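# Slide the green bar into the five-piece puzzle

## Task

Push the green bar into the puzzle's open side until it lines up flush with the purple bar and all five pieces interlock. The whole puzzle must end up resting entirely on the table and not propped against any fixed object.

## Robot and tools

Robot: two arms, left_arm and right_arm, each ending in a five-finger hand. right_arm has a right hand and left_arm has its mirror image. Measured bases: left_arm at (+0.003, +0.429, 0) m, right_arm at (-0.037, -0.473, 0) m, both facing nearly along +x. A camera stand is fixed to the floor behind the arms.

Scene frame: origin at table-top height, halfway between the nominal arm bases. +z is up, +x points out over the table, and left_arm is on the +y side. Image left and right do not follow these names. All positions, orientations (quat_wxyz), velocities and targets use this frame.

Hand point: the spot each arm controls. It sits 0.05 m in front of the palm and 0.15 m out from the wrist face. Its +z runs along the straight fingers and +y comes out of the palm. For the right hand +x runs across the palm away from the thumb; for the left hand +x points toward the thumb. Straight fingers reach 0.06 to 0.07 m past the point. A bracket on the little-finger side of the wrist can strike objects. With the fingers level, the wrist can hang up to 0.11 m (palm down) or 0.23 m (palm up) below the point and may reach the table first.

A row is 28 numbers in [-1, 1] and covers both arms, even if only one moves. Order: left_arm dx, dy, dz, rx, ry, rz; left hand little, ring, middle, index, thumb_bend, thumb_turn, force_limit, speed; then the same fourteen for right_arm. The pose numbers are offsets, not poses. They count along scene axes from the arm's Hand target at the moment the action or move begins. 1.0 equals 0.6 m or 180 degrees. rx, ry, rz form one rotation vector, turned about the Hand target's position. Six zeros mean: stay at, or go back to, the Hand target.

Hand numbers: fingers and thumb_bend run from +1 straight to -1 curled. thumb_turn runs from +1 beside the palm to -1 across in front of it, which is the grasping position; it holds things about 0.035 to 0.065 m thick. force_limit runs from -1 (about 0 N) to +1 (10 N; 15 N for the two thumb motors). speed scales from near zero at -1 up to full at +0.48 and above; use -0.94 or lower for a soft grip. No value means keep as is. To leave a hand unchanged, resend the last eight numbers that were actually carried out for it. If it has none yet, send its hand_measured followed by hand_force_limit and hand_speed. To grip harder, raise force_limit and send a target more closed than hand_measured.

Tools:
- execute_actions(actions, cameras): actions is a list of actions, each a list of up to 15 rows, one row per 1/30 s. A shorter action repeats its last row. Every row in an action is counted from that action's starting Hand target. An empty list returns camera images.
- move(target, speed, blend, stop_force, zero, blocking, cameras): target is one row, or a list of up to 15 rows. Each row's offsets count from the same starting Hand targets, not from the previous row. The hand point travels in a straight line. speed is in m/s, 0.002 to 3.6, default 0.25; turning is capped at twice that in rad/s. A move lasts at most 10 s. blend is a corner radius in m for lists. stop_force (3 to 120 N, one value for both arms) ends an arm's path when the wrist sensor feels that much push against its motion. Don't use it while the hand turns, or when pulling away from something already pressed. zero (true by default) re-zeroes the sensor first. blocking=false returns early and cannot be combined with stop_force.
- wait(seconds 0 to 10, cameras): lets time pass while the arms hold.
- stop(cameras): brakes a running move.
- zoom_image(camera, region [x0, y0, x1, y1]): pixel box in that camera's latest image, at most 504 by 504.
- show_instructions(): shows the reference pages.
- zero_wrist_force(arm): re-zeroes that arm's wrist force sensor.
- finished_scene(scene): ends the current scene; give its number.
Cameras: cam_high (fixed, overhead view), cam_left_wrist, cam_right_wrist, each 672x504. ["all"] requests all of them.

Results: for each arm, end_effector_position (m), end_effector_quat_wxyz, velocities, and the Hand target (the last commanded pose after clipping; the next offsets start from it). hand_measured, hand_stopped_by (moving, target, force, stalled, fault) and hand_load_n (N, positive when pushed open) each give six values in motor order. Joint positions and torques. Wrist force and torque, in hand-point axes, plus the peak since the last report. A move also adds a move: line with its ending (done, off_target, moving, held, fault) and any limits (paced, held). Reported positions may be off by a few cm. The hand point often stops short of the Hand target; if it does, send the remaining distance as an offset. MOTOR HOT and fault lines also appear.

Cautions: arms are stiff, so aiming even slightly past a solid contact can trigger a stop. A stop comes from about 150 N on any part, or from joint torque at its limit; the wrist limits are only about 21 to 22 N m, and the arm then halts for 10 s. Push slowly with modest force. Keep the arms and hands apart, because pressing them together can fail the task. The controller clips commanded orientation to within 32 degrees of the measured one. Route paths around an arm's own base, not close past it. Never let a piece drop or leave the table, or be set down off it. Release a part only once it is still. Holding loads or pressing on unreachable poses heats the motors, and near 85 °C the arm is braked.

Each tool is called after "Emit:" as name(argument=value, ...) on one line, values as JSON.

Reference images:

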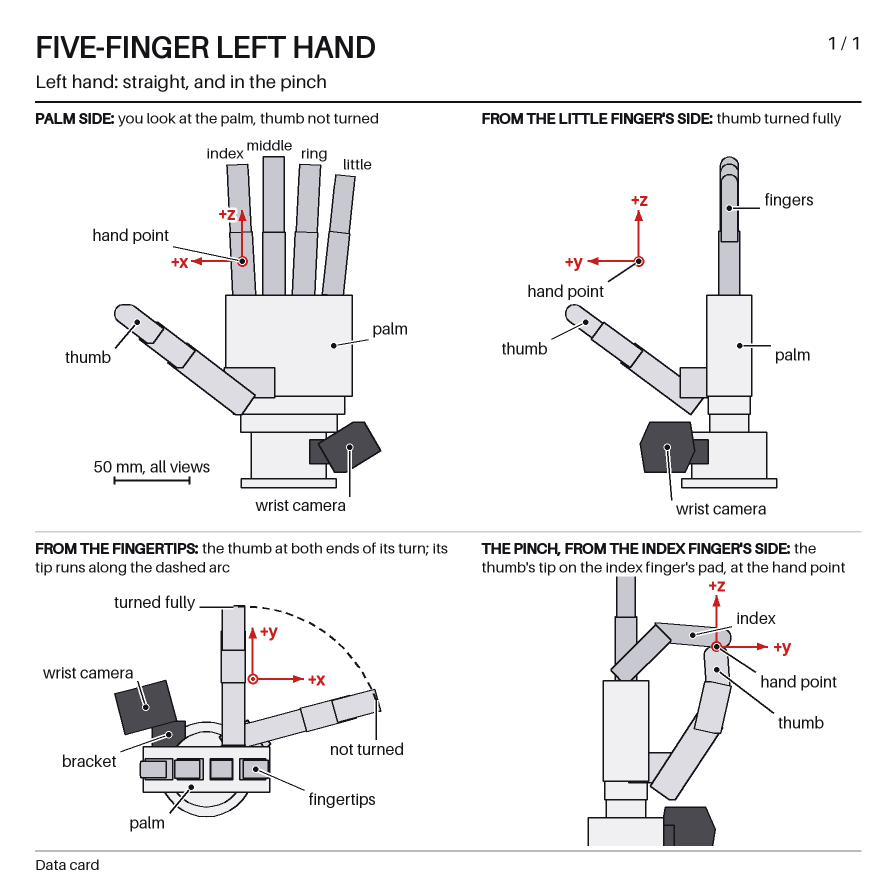

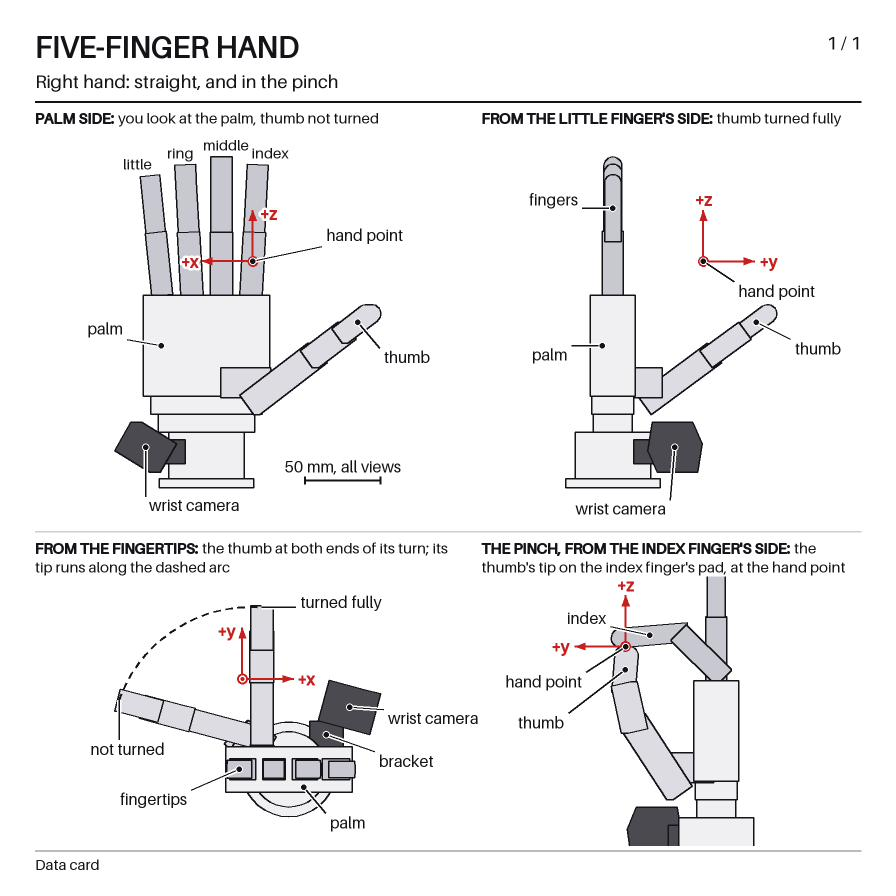

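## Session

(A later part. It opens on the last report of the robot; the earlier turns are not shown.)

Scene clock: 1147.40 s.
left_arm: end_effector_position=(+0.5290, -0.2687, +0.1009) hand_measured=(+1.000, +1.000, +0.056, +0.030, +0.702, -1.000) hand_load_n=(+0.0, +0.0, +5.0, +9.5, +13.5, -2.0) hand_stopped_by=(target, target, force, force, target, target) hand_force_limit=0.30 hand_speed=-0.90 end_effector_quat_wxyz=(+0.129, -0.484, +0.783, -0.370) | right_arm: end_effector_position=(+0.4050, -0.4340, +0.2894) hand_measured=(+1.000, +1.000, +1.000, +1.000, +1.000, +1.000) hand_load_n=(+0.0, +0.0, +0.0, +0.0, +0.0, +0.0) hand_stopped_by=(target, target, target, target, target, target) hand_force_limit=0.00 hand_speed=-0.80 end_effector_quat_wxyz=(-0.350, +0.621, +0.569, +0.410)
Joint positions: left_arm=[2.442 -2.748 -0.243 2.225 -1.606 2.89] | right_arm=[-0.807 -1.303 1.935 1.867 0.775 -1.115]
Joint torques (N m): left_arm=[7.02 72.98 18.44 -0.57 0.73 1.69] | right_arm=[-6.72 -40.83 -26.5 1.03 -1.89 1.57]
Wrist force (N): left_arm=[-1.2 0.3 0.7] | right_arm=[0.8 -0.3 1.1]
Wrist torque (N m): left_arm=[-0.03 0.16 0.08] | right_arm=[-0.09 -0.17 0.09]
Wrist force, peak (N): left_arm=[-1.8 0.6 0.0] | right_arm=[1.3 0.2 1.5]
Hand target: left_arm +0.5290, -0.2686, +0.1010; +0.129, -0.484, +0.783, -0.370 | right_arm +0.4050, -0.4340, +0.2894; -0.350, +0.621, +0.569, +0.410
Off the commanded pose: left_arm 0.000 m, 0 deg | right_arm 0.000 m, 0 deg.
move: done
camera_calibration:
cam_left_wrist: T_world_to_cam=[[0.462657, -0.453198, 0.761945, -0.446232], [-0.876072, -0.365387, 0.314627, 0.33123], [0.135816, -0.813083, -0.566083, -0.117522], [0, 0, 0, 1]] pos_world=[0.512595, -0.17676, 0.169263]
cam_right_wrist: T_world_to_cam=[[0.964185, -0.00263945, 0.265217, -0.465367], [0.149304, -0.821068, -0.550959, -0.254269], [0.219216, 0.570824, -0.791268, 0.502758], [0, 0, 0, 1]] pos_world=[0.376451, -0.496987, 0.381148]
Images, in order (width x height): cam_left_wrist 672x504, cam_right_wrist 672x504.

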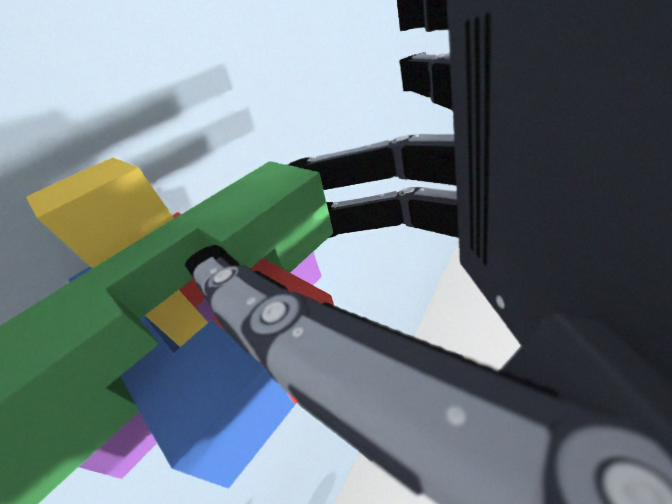

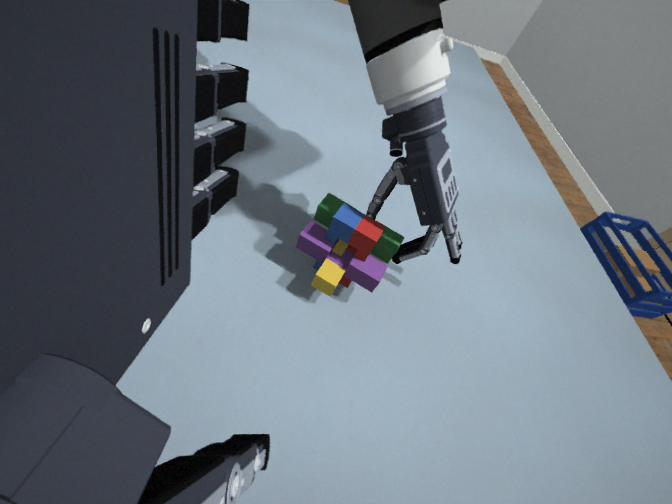

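Emit:
move(target=[-0.0054,-0.0104,0,0,0,0,1,1,-0.25,-0.25,0.7,-1,0.3,-0.9,0,0,0,0,0,0,1,1,1,1,1,1,0,-0.8], speed=0.02, cameras=["cam_left_wrist","cam_right_wrist"])

Emit:
zoom_image(camera="cam_right_wrist", region=[300, 180, 360, 240])

Emit:
zoom_image(camera="cam_right_wrist", region=[350, 210, 410, 270])

Emit:
zoom_image(camera="cam_left_wrist", region=[100, 340, 260, 490])

Emit:
zoom_image(camera="cam_left_wrist", region=[240, 230, 340, 330])

Scene clock: 1155.60 s.
left_arm: end_effector_position=(+0.5257, -0.2749, +0.1010) hand_measured=(+1.000, +1.000, +0.056, +0.030, +0.702, -1.000) hand_load_n=(+0.0, +0.0, +5.0, +9.5, +13.5, -2.0) hand_stopped_by=(target, target, force, force, target, target) hand_force_limit=0.30 hand_speed=-0.90 end_effector_quat_wxyz=(+0.129, -0.484, +0.783, -0.370) | right_arm: end_effector_position=(+0.4050, -0.4340, +0.2894) hand_measured=(+1.000, +1.000, +1.000, +1.000, +1.000, +1.000) hand_load_n=(+0.0, +0.0, +0.5, +0.0, +0.0, +0.0) hand_stopped_by=(target, target, target, target, target, target) hand_force_limit=0.00 hand_speed=-0.80 end_effector_quat_wxyz=(-0.350, +0.621, +0.569, +0.410)
Joint positions: left_arm=[2.433 -2.783 -0.175 2.19 -1.613 2.884] | right_arm=[-0.807 -1.303 1.935 1.867 0.775 -1.115]
Joint torques (N m): left_arm=[6.64 64.9 22.96 -1.44 0.6 1.56] | right_arm=[-6.58 -40.64 -26.19 1.1 -1.89 1.37]
Wrist force (N): left_arm=[-1.4 0.2 1.0] | right_arm=[1.3 -0.2 1.3]
Wrist torque (N m): left_arm=[-0.04 0.17 0.08] | right_arm=[-0.09 -0.24 0.13]
Wrist force, peak (N): left_arm=[-1.7 0.0 1.0] | right_arm=[1.1 0.1 1.6]
Hand target: left_arm +0.5258, -0.2748, +0.1010; +0.129, -0.484, +0.783, -0.370 | right_arm +0.4050, -0.4340, +0.2894; -0.350, +0.621, +0.569, +0.410
Off the commanded pose: left_arm 0.000 m, 0 deg | right_arm 0.000 m, 0 deg.
move: done
camera_calibration:
cam_left_wrist: T_world_to_cam=[[0.462591, -0.453226, 0.761968, -0.447567], [-0.876107, -0.365352, 0.314569, 0.326076], [0.135816, -0.813083, -0.566084, -0.122058], [0, 0, 0, 1]] pos_world=[0.509296, -0.18296, 0.169363]
cam_right_wrist: T_world_to_cam=[[0.964185, -0.00263945, 0.265217, -0.465367], [0.149304, -0.821068, -0.550959, -0.254269], [0.219216, 0.570824, -0.791268, 0.502758], [0, 0, 0, 1]] pos_world=[0.376451, -0.496987, 0.381148]
Images, in order (width x height): cam_left_wrist 672x504, cam_right_wrist 672x504.

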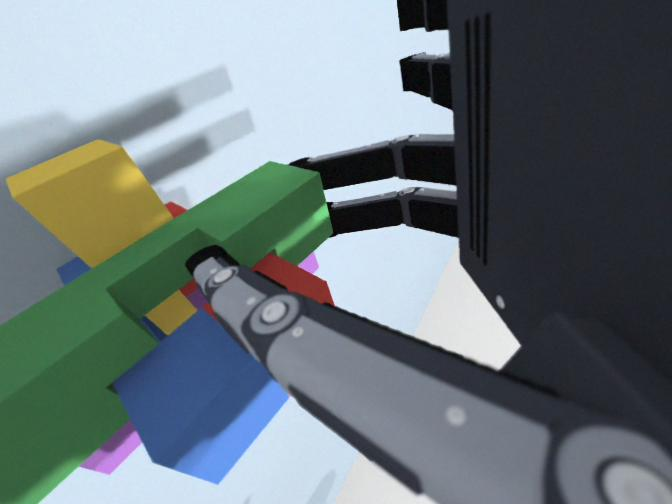

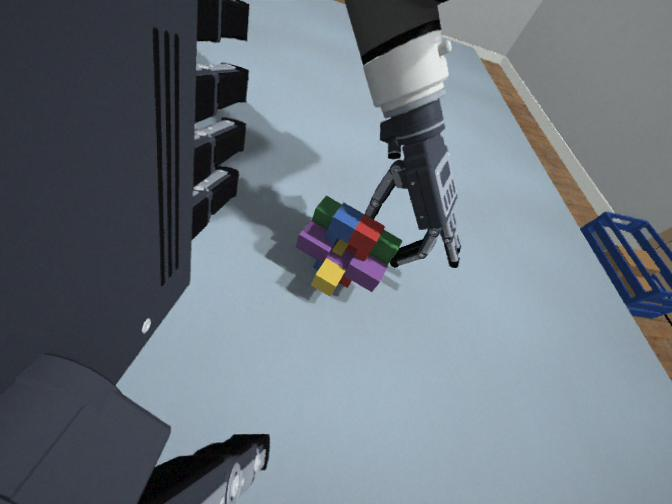

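Scaled by 8.400 from the camera's 672x504 image, which has a finer 960x720 frame.

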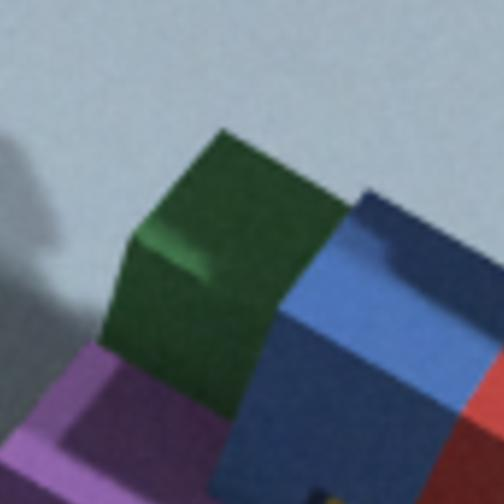

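Scaled by 8.400 from the camera's 672x504 image, which has a finer 960x720 frame.

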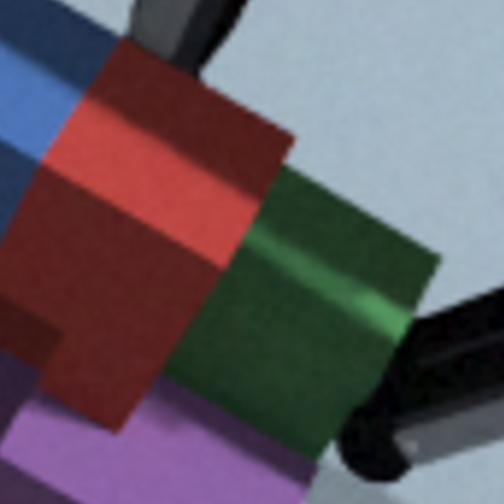

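Scaled by 3.150 from the camera's 672x504 image, which has a finer 960x720 frame.

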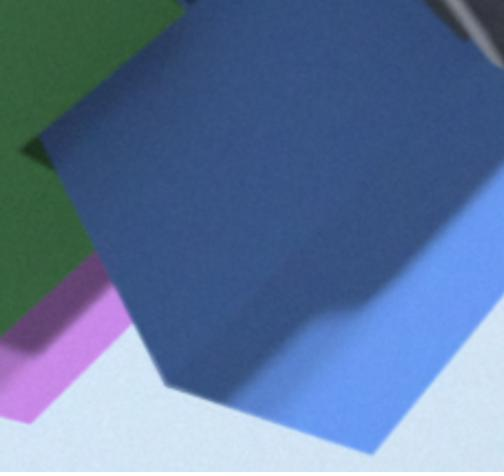

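Scaled by 5.040 from the camera's 672x504 image, which has a finer 960x720 frame.

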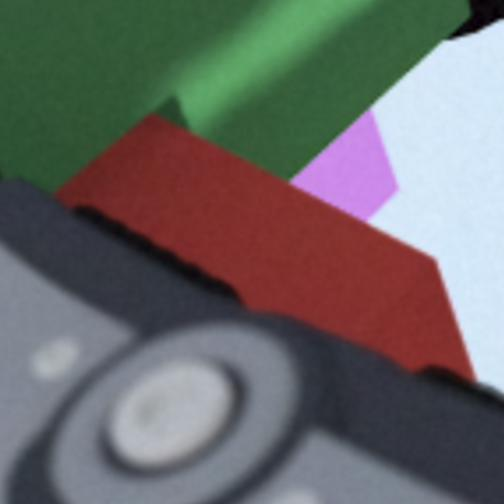

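Emit:
move(target=[-0.0036,-0.0069,0,0,0,0,1,1,-0.25,-0.25,0.7,-1,0.3,-0.9,0,0,0,0,0,0,1,1,1,1,1,1,0,-0.8], speed=0.02, cameras=["cam_left_wrist","cam_right_wrist"])

Emit:
zoom_image(camera="cam_right_wrist", region=[300, 180, 360, 240])

Emit:
zoom_image(camera="cam_right_wrist", region=[350, 210, 410, 270])

Emit:
zoom_image(camera="cam_left_wrist", region=[60, 200, 340, 490])

Scene clock: 1160.63 s.
left_arm: end_effector_position=(+0.5235, -0.2790, +0.1009) hand_measured=(+1.000, +1.000, +0.056, +0.030, +0.702, -1.000) hand_load_n=(+0.0, +0.0, +5.5, +9.5, +13.5, -2.0) hand_stopped_by=(target, target, force, force, target, target) hand_force_limit=0.30 hand_speed=-0.90 end_effector_quat_wxyz=(+0.129, -0.484, +0.783, -0.370) | right_arm: end_effector_position=(+0.4050, -0.4340, +0.2894) hand_measured=(+1.000, +1.000, +1.000, +1.000, +1.000, +1.000) hand_load_n=(+0.0, +0.0, +0.0, +0.0, +0.0, +0.0) hand_stopped_by=(target, target, target, target, target, target) hand_force_limit=0.00 hand_speed=-0.80 end_effector_quat_wxyz=(-0.350, +0.621, +0.569, +0.410)
Joint positions: left_arm=[2.426 -2.815 -0.108 2.156 -1.618 2.879] | right_arm=[-0.807 -1.303 1.935 1.867 0.775 -1.115]
Joint torques (N m): left_arm=[5.23 74.49 17.23 0.32 0 1.17] | right_arm=[-7.02 -40.64 -24.23 1.14 -1.87 1.3]
Wrist force (N): left_arm=[-1.6 -0.1 0.7] | right_arm=[1.1 -0.1 1.4]
Wrist torque (N m): left_arm=[-0.03 0.18 0.08] | right_arm=[-0.09 -0.21 0.11]
Wrist force, peak (N): left_arm=[-1.4 0.1 1.3] | right_arm=[1.1 -0.2 1.7]
Hand target: left_arm +0.5236, -0.2790, +0.1010; +0.129, -0.484, +0.783, -0.370 | right_arm +0.4050, -0.4340, +0.2894; -0.350, +0.621, +0.569, +0.410
Off the commanded pose: left_arm 0.000 m, 0 deg | right_arm 0.000 m, 0 deg.
move: done
camera_calibration:
cam_left_wrist: T_world_to_cam=[[0.462541, -0.453182, 0.762025, -0.448353], [-0.876133, -0.365306, 0.314552, 0.322795], [0.135823, -0.813128, -0.566016, -0.125187], [0, 0, 0, 1]] pos_world=[0.507196, -0.18706, 0.169263]
cam_right_wrist: T_world_to_cam=[[0.964185, -0.00263945, 0.265217, -0.465367], [0.149304, -0.821068, -0.550959, -0.254269], [0.219216, 0.570824, -0.791268, 0.502758], [0, 0, 0, 1]] pos_world=[0.376451, -0.496987, 0.381148]
Images, in order (width x height): cam_left_wrist 672x504, cam_right_wrist 672x504.

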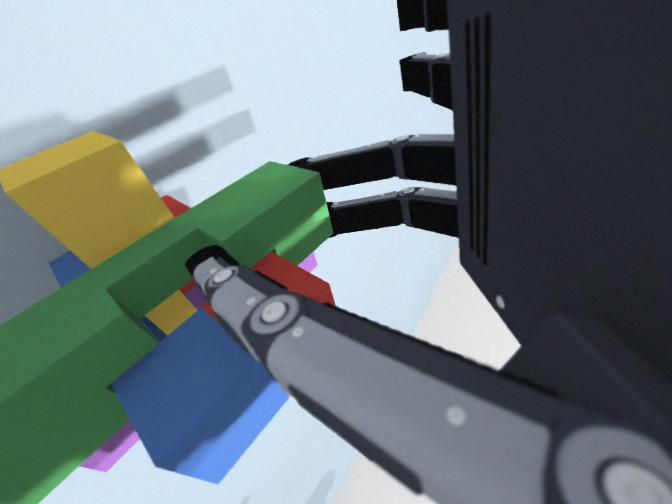

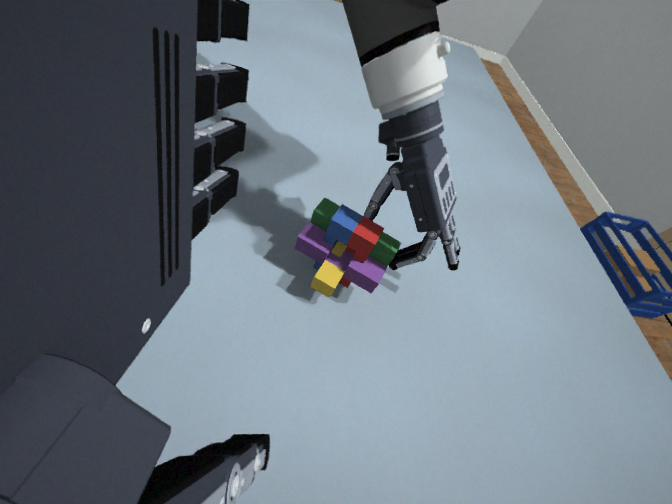

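Scaled by 8.400 from the camera's 672x504 image, which has a finer 960x720 frame.

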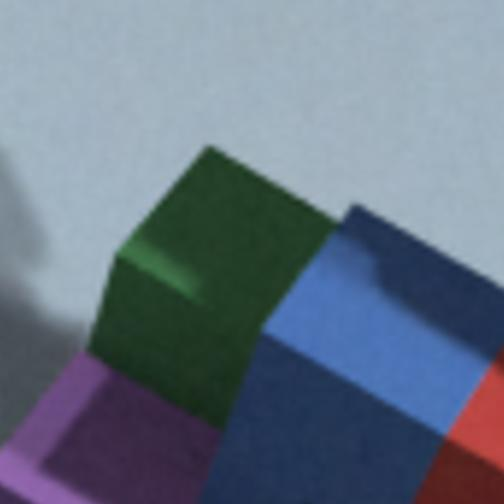

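Scaled by 8.400 from the camera's 672x504 image, which has a finer 960x720 frame.

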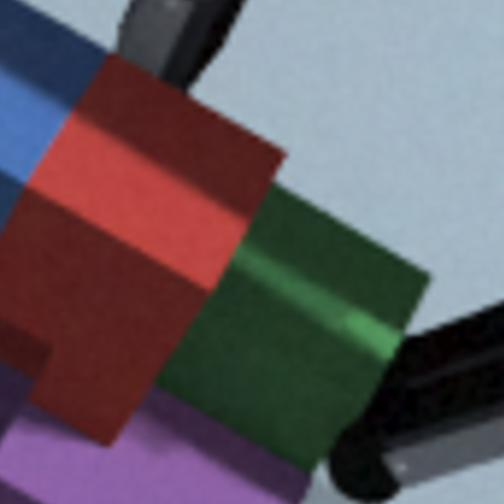

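Scaled by 1.738 from the camera's 672x504 image, which has a finer 960x720 frame.

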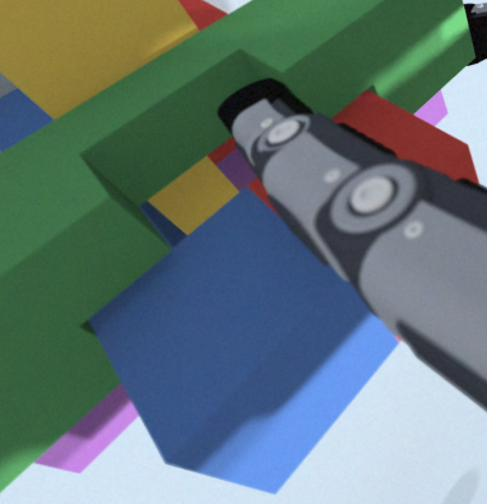

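Emit:
move(target=[0.0023,0.0044,0,0,0,0,1,1,-0.25,-0.25,0.7,-1,0.3,-0.9,0,0,0,0,0,0,1,1,1,1,1,1,0,-0.8], speed=0.02, cameras=["cam_left_wrist","cam_right_wrist"])

Emit:
zoom_image(camera="cam_right_wrist", region=[300, 180, 360, 240])

Emit:
zoom_image(camera="cam_right_wrist", region=[350, 210, 410, 270])

Emit:
zoom_image(camera="cam_left_wrist", region=[0, 130, 200, 330])

Emit:
zoom_image(camera="cam_left_wrist", region=[60, 200, 340, 490])

Scene clock: 1190.00 s.
left_arm: end_effector_position=(+0.5251, -0.2763, +0.1010) hand_measured=(+1.000, +1.000, +0.056, +0.030, +0.702, -1.000) hand_load_n=(+0.0, +0.0, +5.0, +8.5, +14.0, -2.5) hand_stopped_by=(target, target, force, force, target, target) hand_force_limit=0.30 hand_speed=-0.90 end_effector_quat_wxyz=(+0.129, -0.484, +0.783, -0.370) | right_arm: end_effector_position=(+0.4050, -0.4340, +0.2894) hand_measured=(+1.000, +1.000, +1.000, +1.000, +1.000, +1.000) hand_load_n=(+0.0, +0.0, +0.0, +0.0, +0.0, +0.0) hand_stopped_by=(target, target, target, target, target, target) hand_force_limit=0.00 hand_speed=-0.80 end_effector_quat_wxyz=(-0.350, +0.621, +0.569, +0.410)
Joint positions: left_arm=[2.43 -2.793 -0.153 2.179 -1.615 2.882] | right_arm=[-0.807 -1.303 1.935 1.867 0.775 -1.115]
Joint torques (N m): left_arm=[-2.01 75.23 19.91 0.19 0.16 0.08] | right_arm=[-6.81 -39.77 -25 0.82 -1.73 1.4]
Wrist force (N): left_arm=[-1.4 0.7 0.1] | right_arm=[1.0 -0.1 1.1]
Wrist torque (N m): left_arm=[-0.08 0.17 0.07] | right_arm=[-0.07 -0.20 0.11]
Wrist force, peak (N): left_arm=[-1.6 0.7 1.0] | right_arm=[1.3 0.1 1.4]
Hand target: left_arm +0.5250, -0.2763, +0.1010; +0.129, -0.484, +0.783, -0.370 | right_arm +0.4050, -0.4340, +0.2894; -0.350, +0.621, +0.569, +0.410
Off the commanded pose: left_arm 0.000 m, 0 deg | right_arm 0.000 m, 0 deg.
move: done
camera_calibration:
cam_left_wrist: T_world_to_cam=[[0.462483, -0.453272, 0.762006, -0.447884], [-0.876164, -0.365296, 0.314476, 0.325095], [0.135815, -0.813082, -0.566084, -0.123114], [0, 0, 0, 1]] pos_world=[0.508696, -0.184359, 0.169363]
cam_right_wrist: T_world_to_cam=[[0.964185, -0.00263945, 0.265217, -0.465367], [0.149304, -0.821068, -0.550959, -0.254269], [0.219216, 0.570824, -0.791268, 0.502758], [0, 0, 0, 1]] pos_world=[0.376451, -0.496987, 0.381148]
Images, in order (width x height): cam_left_wrist 672x504, cam_right_wrist 672x504.

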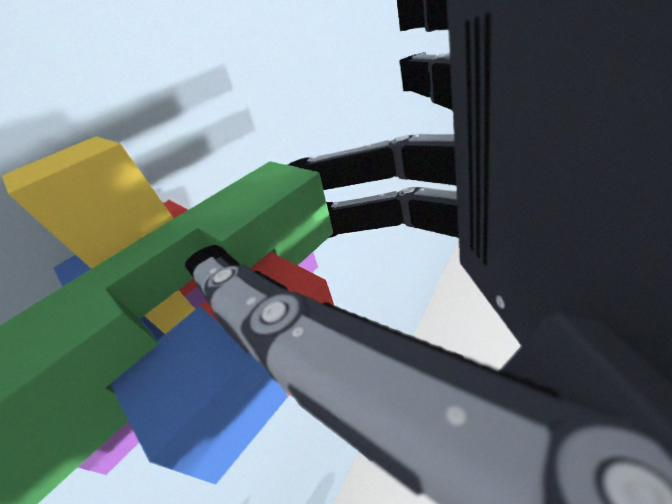

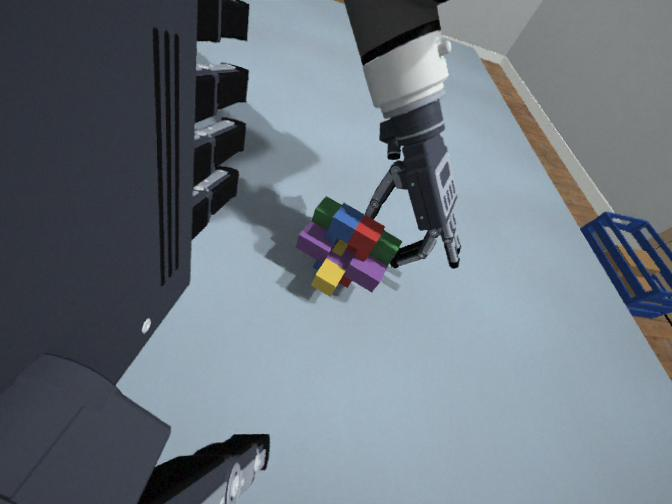

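Scaled by 8.400 from the camera's 672x504 image, which has a finer 960x720 frame.

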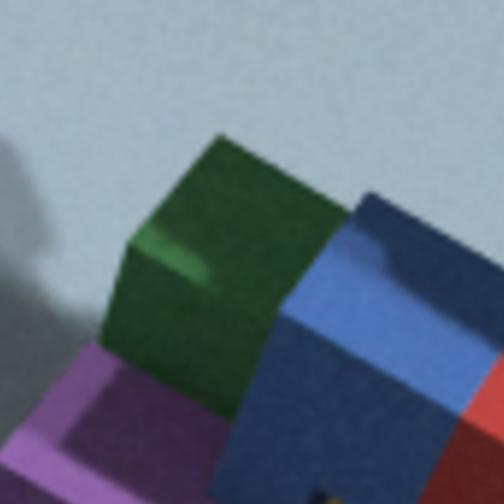

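Scaled by 8.400 from the camera's 672x504 image, which has a finer 960x720 frame.

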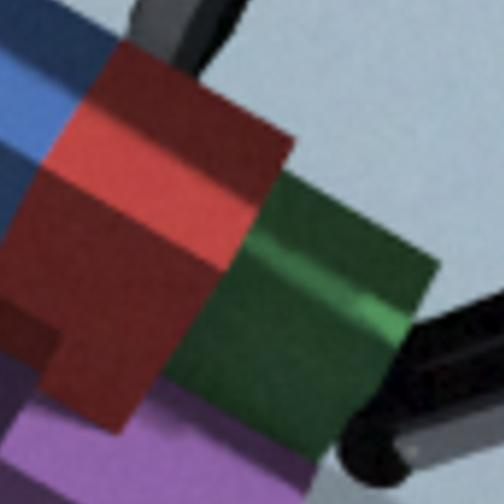

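Scaled by 2.520 from the camera's 672x504 image, which has a finer 960x720 frame.

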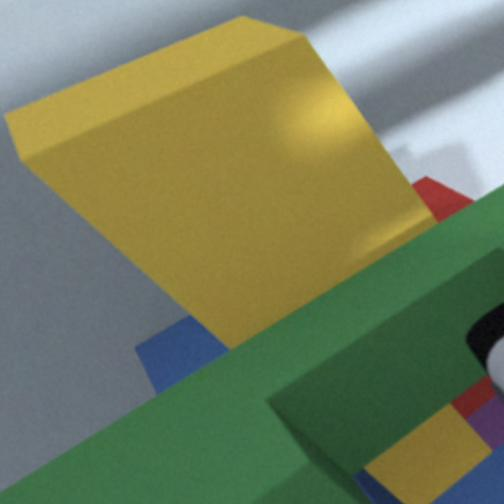

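Scaled by 1.738 from the camera's 672x504 image, which has a finer 960x720 frame.

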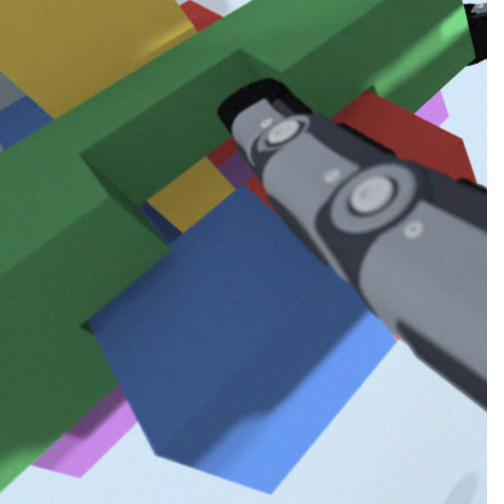

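Emit:
move(target=[[0.05,0.0961,0,0,0,0,1,1,-0.25,-0.25,0.7,-1,0.3,-0.9,0,0,0,0,0,0,1,1,1,1,1,1,0,-0.8],[0.05,0.0961,-0.09,0,0,0,1,1,-0.25,-0.25,0.7,-1,0.3,-0.9,0,0,0,0,0,0,1,1,1,1,1,1,0,-0.8]], speed=[0.05,0.06], cameras=["cam_left_wrist","cam_right_wrist"])

Emit:
move(target=[0,0,-0.02,0,0,0,1,1,-0.25,-0.25,0.7,-1,0.3,-0.9,0,0,0,0,0,0,1,1,1,1,1,1,0,-0.8], speed=0.01, stop_force=3, cameras=["cam_left_wrist","cam_right_wrist"])

Scene clock: 1226.90 s.
left_arm: end_effector_position=(+0.5550, -0.2186, +0.0468) hand_measured=(+1.000, +1.000, +0.056, +0.030, +0.702, -1.000) hand_load_n=(+0.0, +0.0, +5.0, +9.0, +13.5, -2.0) hand_stopped_by=(target, target, force, force, target, target) hand_force_limit=0.30 hand_speed=-0.90 end_effector_quat_wxyz=(+0.129, -0.484, +0.783, -0.370) | right_arm: end_effector_position=(+0.4050, -0.4340, +0.2894) hand_measured=(+1.000, +1.000, +1.000, +1.000, +1.000, +1.000) hand_load_n=(+0.0, +0.0, +0.0, +0.0, +0.0, +0.0) hand_stopped_by=(target, target, target, target, target, target) hand_force_limit=0.00 hand_speed=-0.80 end_effector_quat_wxyz=(-0.350, +0.621, +0.569, +0.410)
Joint positions: left_arm=[2.521 -2.62 -0.636 2.489 -1.55 2.945] | right_arm=[-0.807 -1.303 1.935 1.867 0.775 -1.115]
Joint torques (N m): left_arm=[-5.66 75.34 31.61 -2.56 0.22 -2.2] | right_arm=[-8.05 -39.19 -25.64 0.93 -1.53 1.5]
Wrist force (N): left_arm=[-1.2 1.1 -0.1] | right_arm=[0.8 -0.3 1.3]
Wrist torque (N m): left_arm=[0.05 0.15 -0.04] | right_arm=[-0.10 -0.17 0.10]
Wrist force, peak (N): left_arm=[-2.1 0.8 -0.1] | right_arm=[1.0 -0.2 1.7]
Hand target: left_arm +0.5550, -0.2187, +0.0470; +0.129, -0.484, +0.783, -0.370 | right_arm +0.4050, -0.4340, +0.2894; -0.350, +0.621, +0.569, +0.410
Off the commanded pose: left_arm 0.000 m, 0 deg | right_arm 0.000 m, 0 deg.
move: done
camera_calibration:
cam_left_wrist: T_world_to_cam=[[0.462692, -0.453396, 0.761806, -0.394408], [-0.87607, -0.365397, 0.314621, 0.389297], [0.135714, -0.812968, -0.566273, -0.110932], [0, 0, 0, 1]] pos_world=[0.538596, -0.126759, 0.115164]
cam_right_wrist: T_world_to_cam=[[0.964185, -0.00263945, 0.265217, -0.465367], [0.149304, -0.821068, -0.550959, -0.254269], [0.219216, 0.570824, -0.791268, 0.502758], [0, 0, 0, 1]] pos_world=[0.376451, -0.496987, 0.381148]
Images, in order (width x height): cam_left_wrist 672x504, cam_right_wrist 672x504.

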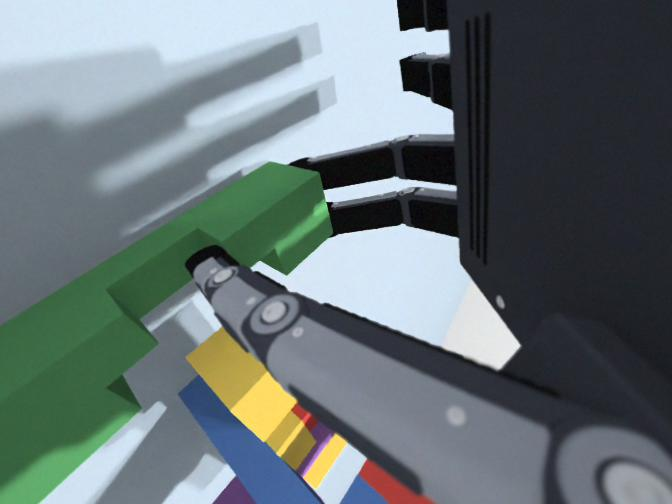

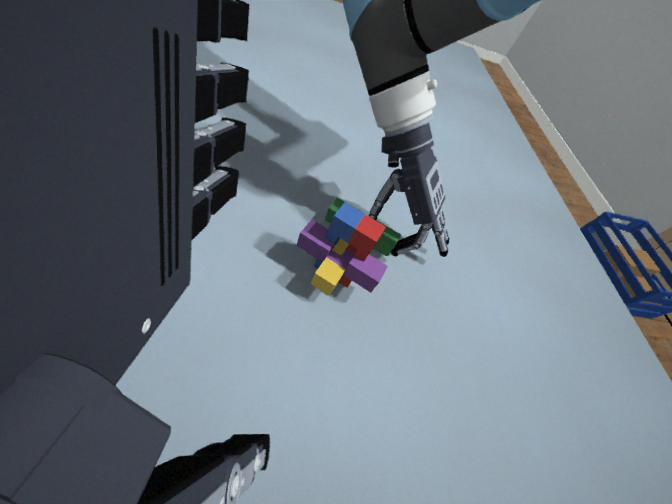

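Scene clock: 1229.27 s.
left_arm: end_effector_position=(+0.5550, -0.2187, +0.0355) hand_measured=(+1.000, +1.000, +0.056, +0.030, +0.702, -1.000) hand_load_n=(+0.0, +0.0, +4.5, +8.0, +14.0, -2.5) hand_stopped_by=(target, target, force, force, target, target) hand_force_limit=0.30 hand_speed=-0.90 end_effector_quat_wxyz=(+0.129, -0.484, +0.783, -0.370) | right_arm: end_effector_position=(+0.4050, -0.4340, +0.2894) hand_measured=(+1.000, +1.000, +1.000, +1.000, +1.000, +1.000) hand_load_n=(+0.0, +0.0, +0.0, +0.0, +0.0, +0.0) hand_stopped_by=(target, target, target, target, target, target) hand_force_limit=0.00 hand_speed=-0.80 end_effector_quat_wxyz=(-0.350, +0.621, +0.569, +0.410)
Joint positions: left_arm=[2.521 -2.625 -0.654 2.513 -1.549 2.945] | right_arm=[-0.807 -1.303 1.935 1.867 0.775 -1.115]
Joint torques (N m): left_arm=[-5.94 74.29 31.53 -2.04 0.71 -1.7] | right_arm=[-5.8 -39.78 -24.93 1.01 -1.67 1.18]
Wrist force (N): left_arm=[-1.8 -0.7 -2.4] | right_arm=[1.0 0.0 1.4]
Wrist torque (N m): left_arm=[0.02 0.13 -0.02] | right_arm=[-0.07 -0.21 0.12]
Wrist force, peak (N): left_arm=[-3.1 -3.9 -5.9] | right_arm=[1.3 0.2 1.3]
Hand target: left_arm +0.5550, -0.2187, +0.0355; +0.129, -0.484, +0.783, -0.370 (not the last commanded pose) | right_arm +0.4050, -0.4340, +0.2894; -0.350, +0.621, +0.569, +0.410
Off the commanded pose: left_arm 0.001 m, 0 deg | right_arm 0.000 m, 0 deg.
move: contact (left_arm)
camera_calibration:
cam_left_wrist: T_world_to_cam=[[0.462591, -0.453226, 0.761968, -0.385741], [-0.876107, -0.365352, 0.314569, 0.392883], [0.135816, -0.813083, -0.566084, -0.11742], [0, 0, 0, 1]] pos_world=[0.538596, -0.12676, 0.103863]
cam_right_wrist: T_world_to_cam=[[0.964185, -0.00263945, 0.265217, -0.465367], [0.149304, -0.821068, -0.550959, -0.254269], [0.219216, 0.570824, -0.791268, 0.502758], [0, 0, 0, 1]] pos_world=[0.376451, -0.496987, 0.381148]
Images, in order (width x height): cam_left_wrist 672x504, cam_right_wrist 672x504.

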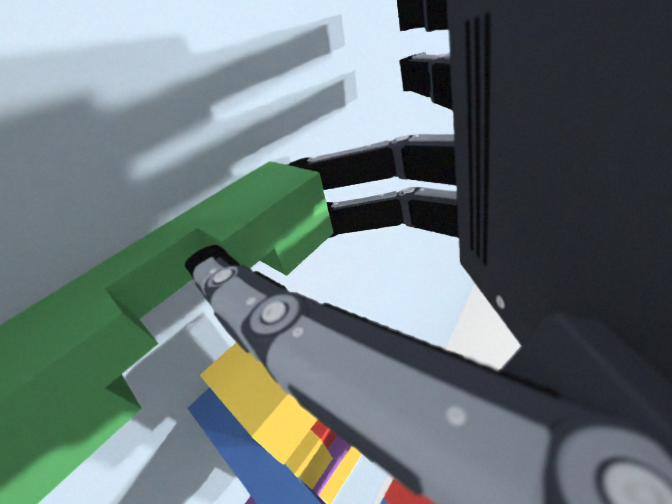

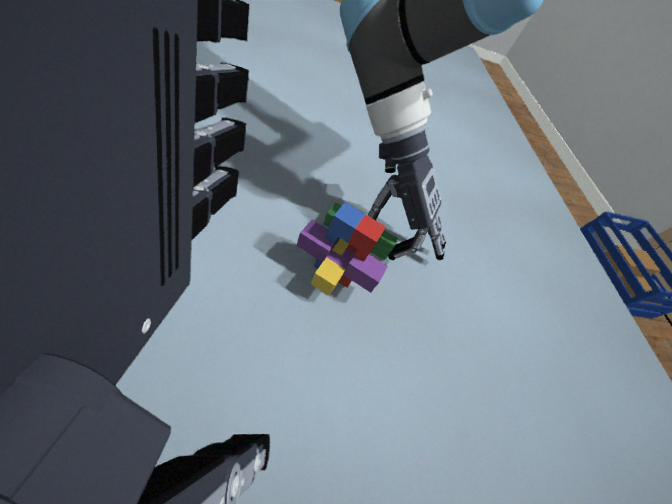

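Emit:
move(target=[[0,0,0,0,0,0,1,1,0.2,0.2,0.7,-1,0.3,-0.8,0,0,0,0,0,0,1,1,1,1,1,1,0,-0.8],[-0.0022,0.0012,0.0025,0,0,0,1,1,0.2,0.2,0.7,-1,0.3,-0.8,0,0,0,0,0,0,1,1,1,1,1,1,0,-0.8],[0.0013,0.0079,0.0025,0,0,0,1,1,0.2,0.2,0.7,-1,0.3,-0.8,0,0,0,0,0,0,1,1,1,1,1,1,0,-0.8],[0.0013,0.0079,0.0025,0,0,0,1,1,-0.25,-0.25,0.7,-1,0.3,-0.85,0,0,0,0,0,0,1,1,1,1,1,1,0,-0.8]], speed=0.03, cameras=["cam_left_wrist","cam_right_wrist"])

Emit:
zoom_image(camera="cam_left_wrist", region=[0, 140, 360, 500])

Scene clock: 1243.23 s.
left_arm: end_effector_position=(+0.5558, -0.2139, +0.0370) hand_measured=(+1.000, +1.000, +0.064, +0.036, +0.702, -1.000) hand_load_n=(+0.0, +0.0, +3.0, +7.5, +10.0, -1.5) hand_stopped_by=(target, target, force, force, target, target) hand_force_limit=0.30 hand_speed=-0.85 end_effector_quat_wxyz=(+0.129, -0.484, +0.783, -0.370) | right_arm: end_effector_position=(+0.4050, -0.4340, +0.2894) hand_measured=(+1.000, +1.000, +1.000, +1.000, +1.000, +1.000) hand_load_n=(+0.0, +0.0, +0.0, +0.0, +0.0, +0.0) hand_stopped_by=(target, target, target, target, target, target) hand_force_limit=0.00 hand_speed=-0.80 end_effector_quat_wxyz=(-0.350, +0.621, +0.569, +0.410)
Joint positions: left_arm=[2.527 -2.613 -0.675 2.521 -1.545 2.949] | right_arm=[-0.807 -1.303 1.935 1.867 0.775 -1.115]
Joint torques (N m): left_arm=[-6.64 55.2 31.49 -2.19 -0.62 -1.98] | right_arm=[-6.52 -37.75 -25.74 0.99 -1.35 1.56]
Wrist force (N): left_arm=[-1.1 0.7 -0.2] | right_arm=[0.9 0.0 1.3]
Wrist torque (N m): left_arm=[-0.05 0.15 -0.04] | right_arm=[-0.07 -0.19 0.11]
Wrist force, peak (N): left_arm=[-1.5 -0.5 -2.9] | right_arm=[1.2 0.1 1.6]
Hand target: left_arm +0.5558, -0.2139, +0.0370; +0.129, -0.484, +0.783, -0.370 | right_arm +0.4050, -0.4340, +0.2894; -0.350, +0.621, +0.569, +0.410
Off the commanded pose: left_arm 0.000 m, 0 deg | right_arm 0.000 m, 0 deg.
move: done
camera_calibration:
cam_left_wrist: T_world_to_cam=[[0.462551, -0.453243, 0.761982, -0.385106], [-0.876128, -0.365332, 0.314535, 0.394847], [0.135815, -0.813083, -0.566084, -0.112858], [0, 0, 0, 1]] pos_world=[0.539396, -0.122059, 0.105363]
cam_right_wrist: T_world_to_cam=[[0.964185, -0.00263945, 0.265217, -0.465367], [0.149304, -0.821068, -0.550959, -0.254269], [0.219216, 0.570824, -0.791268, 0.502758], [0, 0, 0, 1]] pos_world=[0.376451, -0.496987, 0.381148]
Images, in order (width x height): cam_left_wrist 672x504, cam_right_wrist 672x504.

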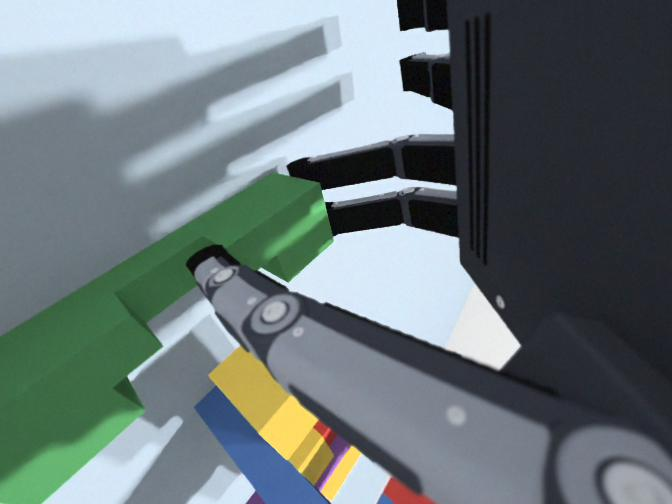

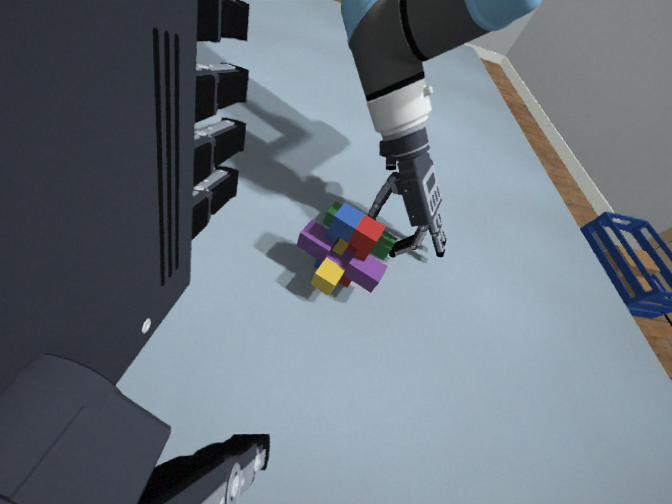

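Scaled by 1.400 from the camera's 672x504 image, which has a finer 960x720 frame.

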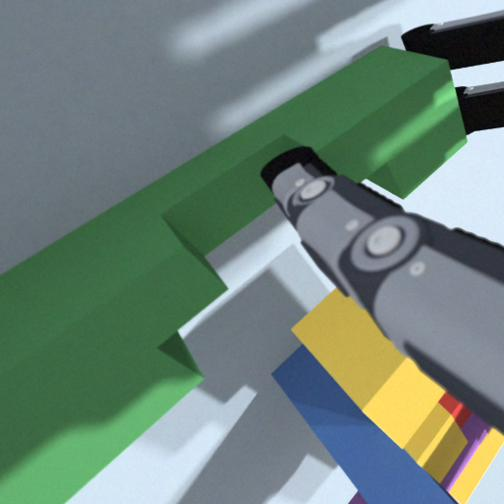

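Emit:
zoom_image(camera="cam_left_wrist", region=[240, 150, 340, 300])

Emit:
zoom_image(camera="cam_left_wrist", region=[90, 320, 190, 440])

Emit:
zoom_image(camera="cam_right_wrist", region=[310, 190, 410, 290])

Scaled by 3.360 from the camera's 672x504 image, which has a finer 960x720 frame.

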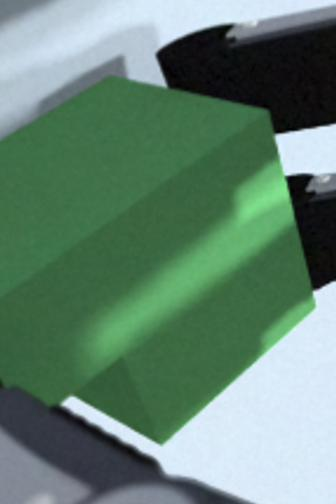

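Scaled by 4.200 from the camera's 672x504 image, which has a finer 960x720 frame.

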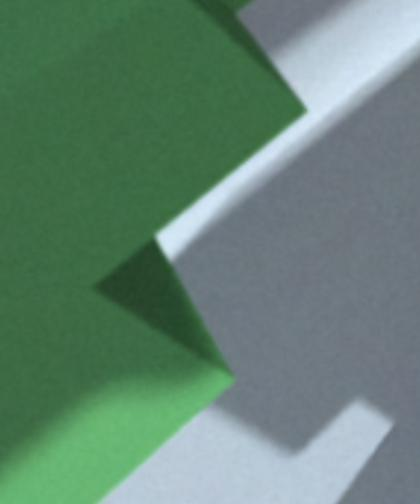

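Scaled by 5.040 from the camera's 672x504 image, which has a finer 960x720 frame.

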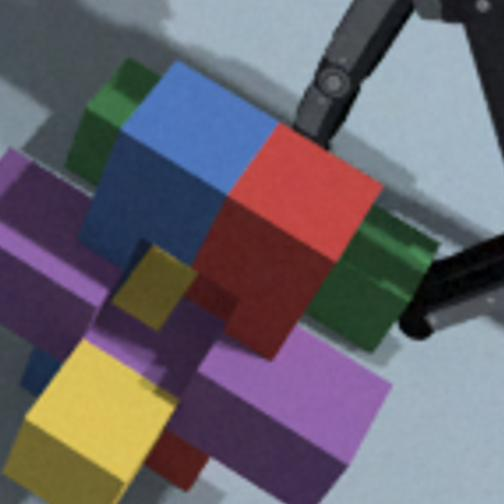

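Emit:
move(target=[[0,0,0.1092,0,0,0.0067,1,1,-0.25,-0.25,0.7,-1,0.3,-0.85,0,0,0,0,0,0,1,1,1,1,1,1,0,-0.8],[-0.033,-0.0697,0.1092,0,0,0.0067,1,1,-0.25,-0.25,0.7,-1,0.3,-0.85,0,0,0,0,0,0,1,1,1,1,1,1,0,-0.8]], speed=0.06, cameras=["cam_left_wrist","cam_right_wrist"])

Emit:
zoom_image(camera="cam_right_wrist", region=[300, 180, 360, 240])

Emit:
zoom_image(camera="cam_right_wrist", region=[350, 210, 410, 270])

Emit:
zoom_image(camera="cam_left_wrist", region=[100, 340, 260, 490])

Emit:
zoom_image(camera="cam_left_wrist", region=[240, 230, 340, 330])

Scene clock: 1274.63 s.
left_arm: end_effector_position=(+0.5360, -0.2557, +0.1024) hand_measured=(+1.000, +1.000, +0.064, +0.036, +0.702, -1.000) hand_load_n=(-0.5, +0.0, +3.5, +7.5, +10.5, -2.0) hand_stopped_by=(target, target, force, force, target, target) hand_force_limit=0.30 hand_speed=-0.85 end_effector_quat_wxyz=(+0.133, -0.492, +0.778, -0.368) | right_arm: end_effector_position=(+0.4050, -0.4340, +0.2894) hand_measured=(+1.000, +1.000, +1.000, +1.000, +1.000, +1.000) hand_load_n=(+0.0, +0.0, +0.0, +0.0, +0.0, +0.0) hand_stopped_by=(target, target, target, target, target, target) hand_force_limit=0.00 hand_speed=-0.80 end_effector_quat_wxyz=(-0.350, +0.621, +0.569, +0.410)
Joint positions: left_arm=[2.458 -2.7 -0.336 2.269 -1.61 2.887] | right_arm=[-0.807 -1.303 1.935 1.867 0.775 -1.115]
Joint torques (N m): left_arm=[3.6 77.98 14.32 0.89 0.8 1.83] | right_arm=[-7.53 -39.04 -24.22 1 -1.15 1.54]
Wrist force (N): left_arm=[-1.5 0.5 0.2] | right_arm=[0.7 0.1 1.2]
Wrist torque (N m): left_arm=[-0.06 0.22 0.06] | right_arm=[-0.05 -0.16 0.10]
Wrist force, peak (N): left_arm=[-1.4 1.6 0.7] | right_arm=[1.0 -0.1 1.7]
Hand target: left_arm +0.5360, -0.2558, +0.1025; +0.133, -0.492, +0.778, -0.368 | right_arm +0.4050, -0.4340, +0.2894; -0.350, +0.621, +0.569, +0.410
Off the commanded pose: left_arm 0.000 m, 0 deg | right_arm 0.000 m, 0 deg.
move: done
camera_calibration:
cam_left_wrist: T_world_to_cam=[[0.472152, -0.443531, 0.761809, -0.447338], [-0.868169, -0.383784, 0.314631, 0.332725], [0.152821, -0.809932, -0.566264, -0.115381], [0, 0, 0, 1]] pos_world=[0.517706, -0.164164, 0.170764]
cam_right_wrist: T_world_to_cam=[[0.964185, -0.00263945, 0.265217, -0.465367], [0.149304, -0.821068, -0.550959, -0.254269], [0.219216, 0.570824, -0.791268, 0.502758], [0, 0, 0, 1]] pos_world=[0.376451, -0.496987, 0.381148]
Images, in order (width x height): cam_left_wrist 672x504, cam_right_wrist 672x504.

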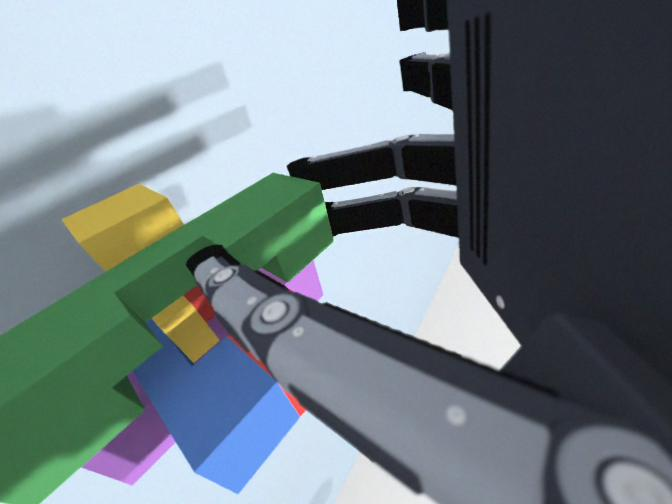

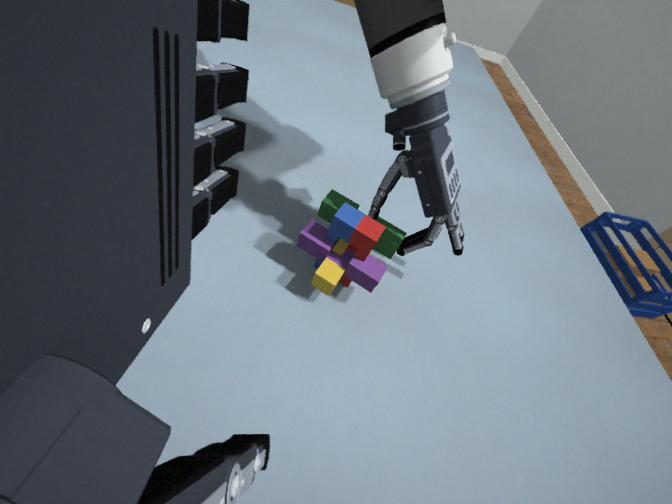

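Scaled by 8.400 from the camera's 672x504 image, which has a finer 960x720 frame.

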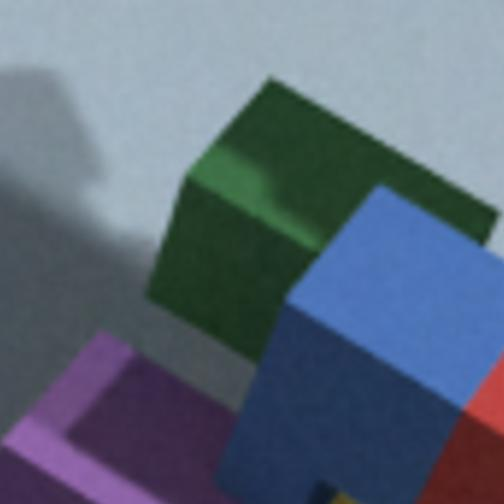

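Scaled by 8.400 from the camera's 672x504 image, which has a finer 960x720 frame.

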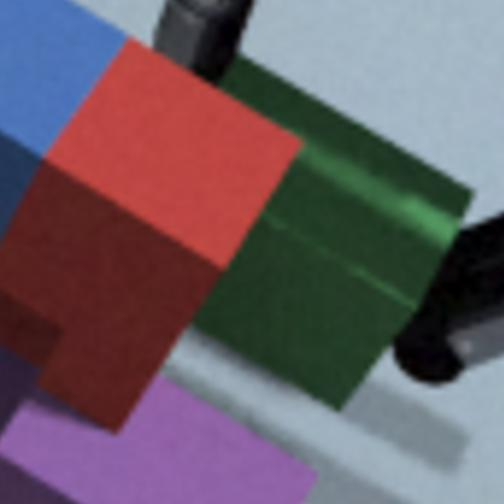

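Scaled by 3.150 from the camera's 672x504 image, which has a finer 960x720 frame.

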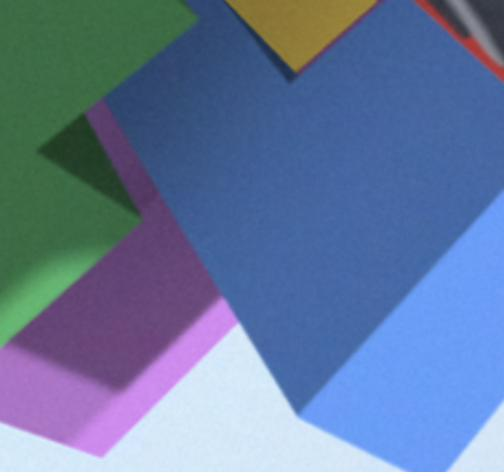

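Scaled by 5.040 from the camera's 672x504 image, which has a finer 960x720 frame.

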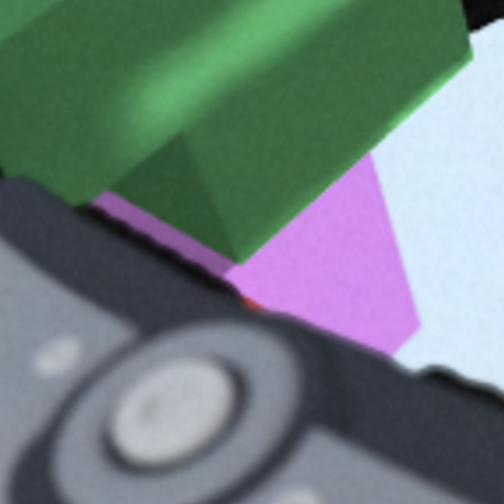

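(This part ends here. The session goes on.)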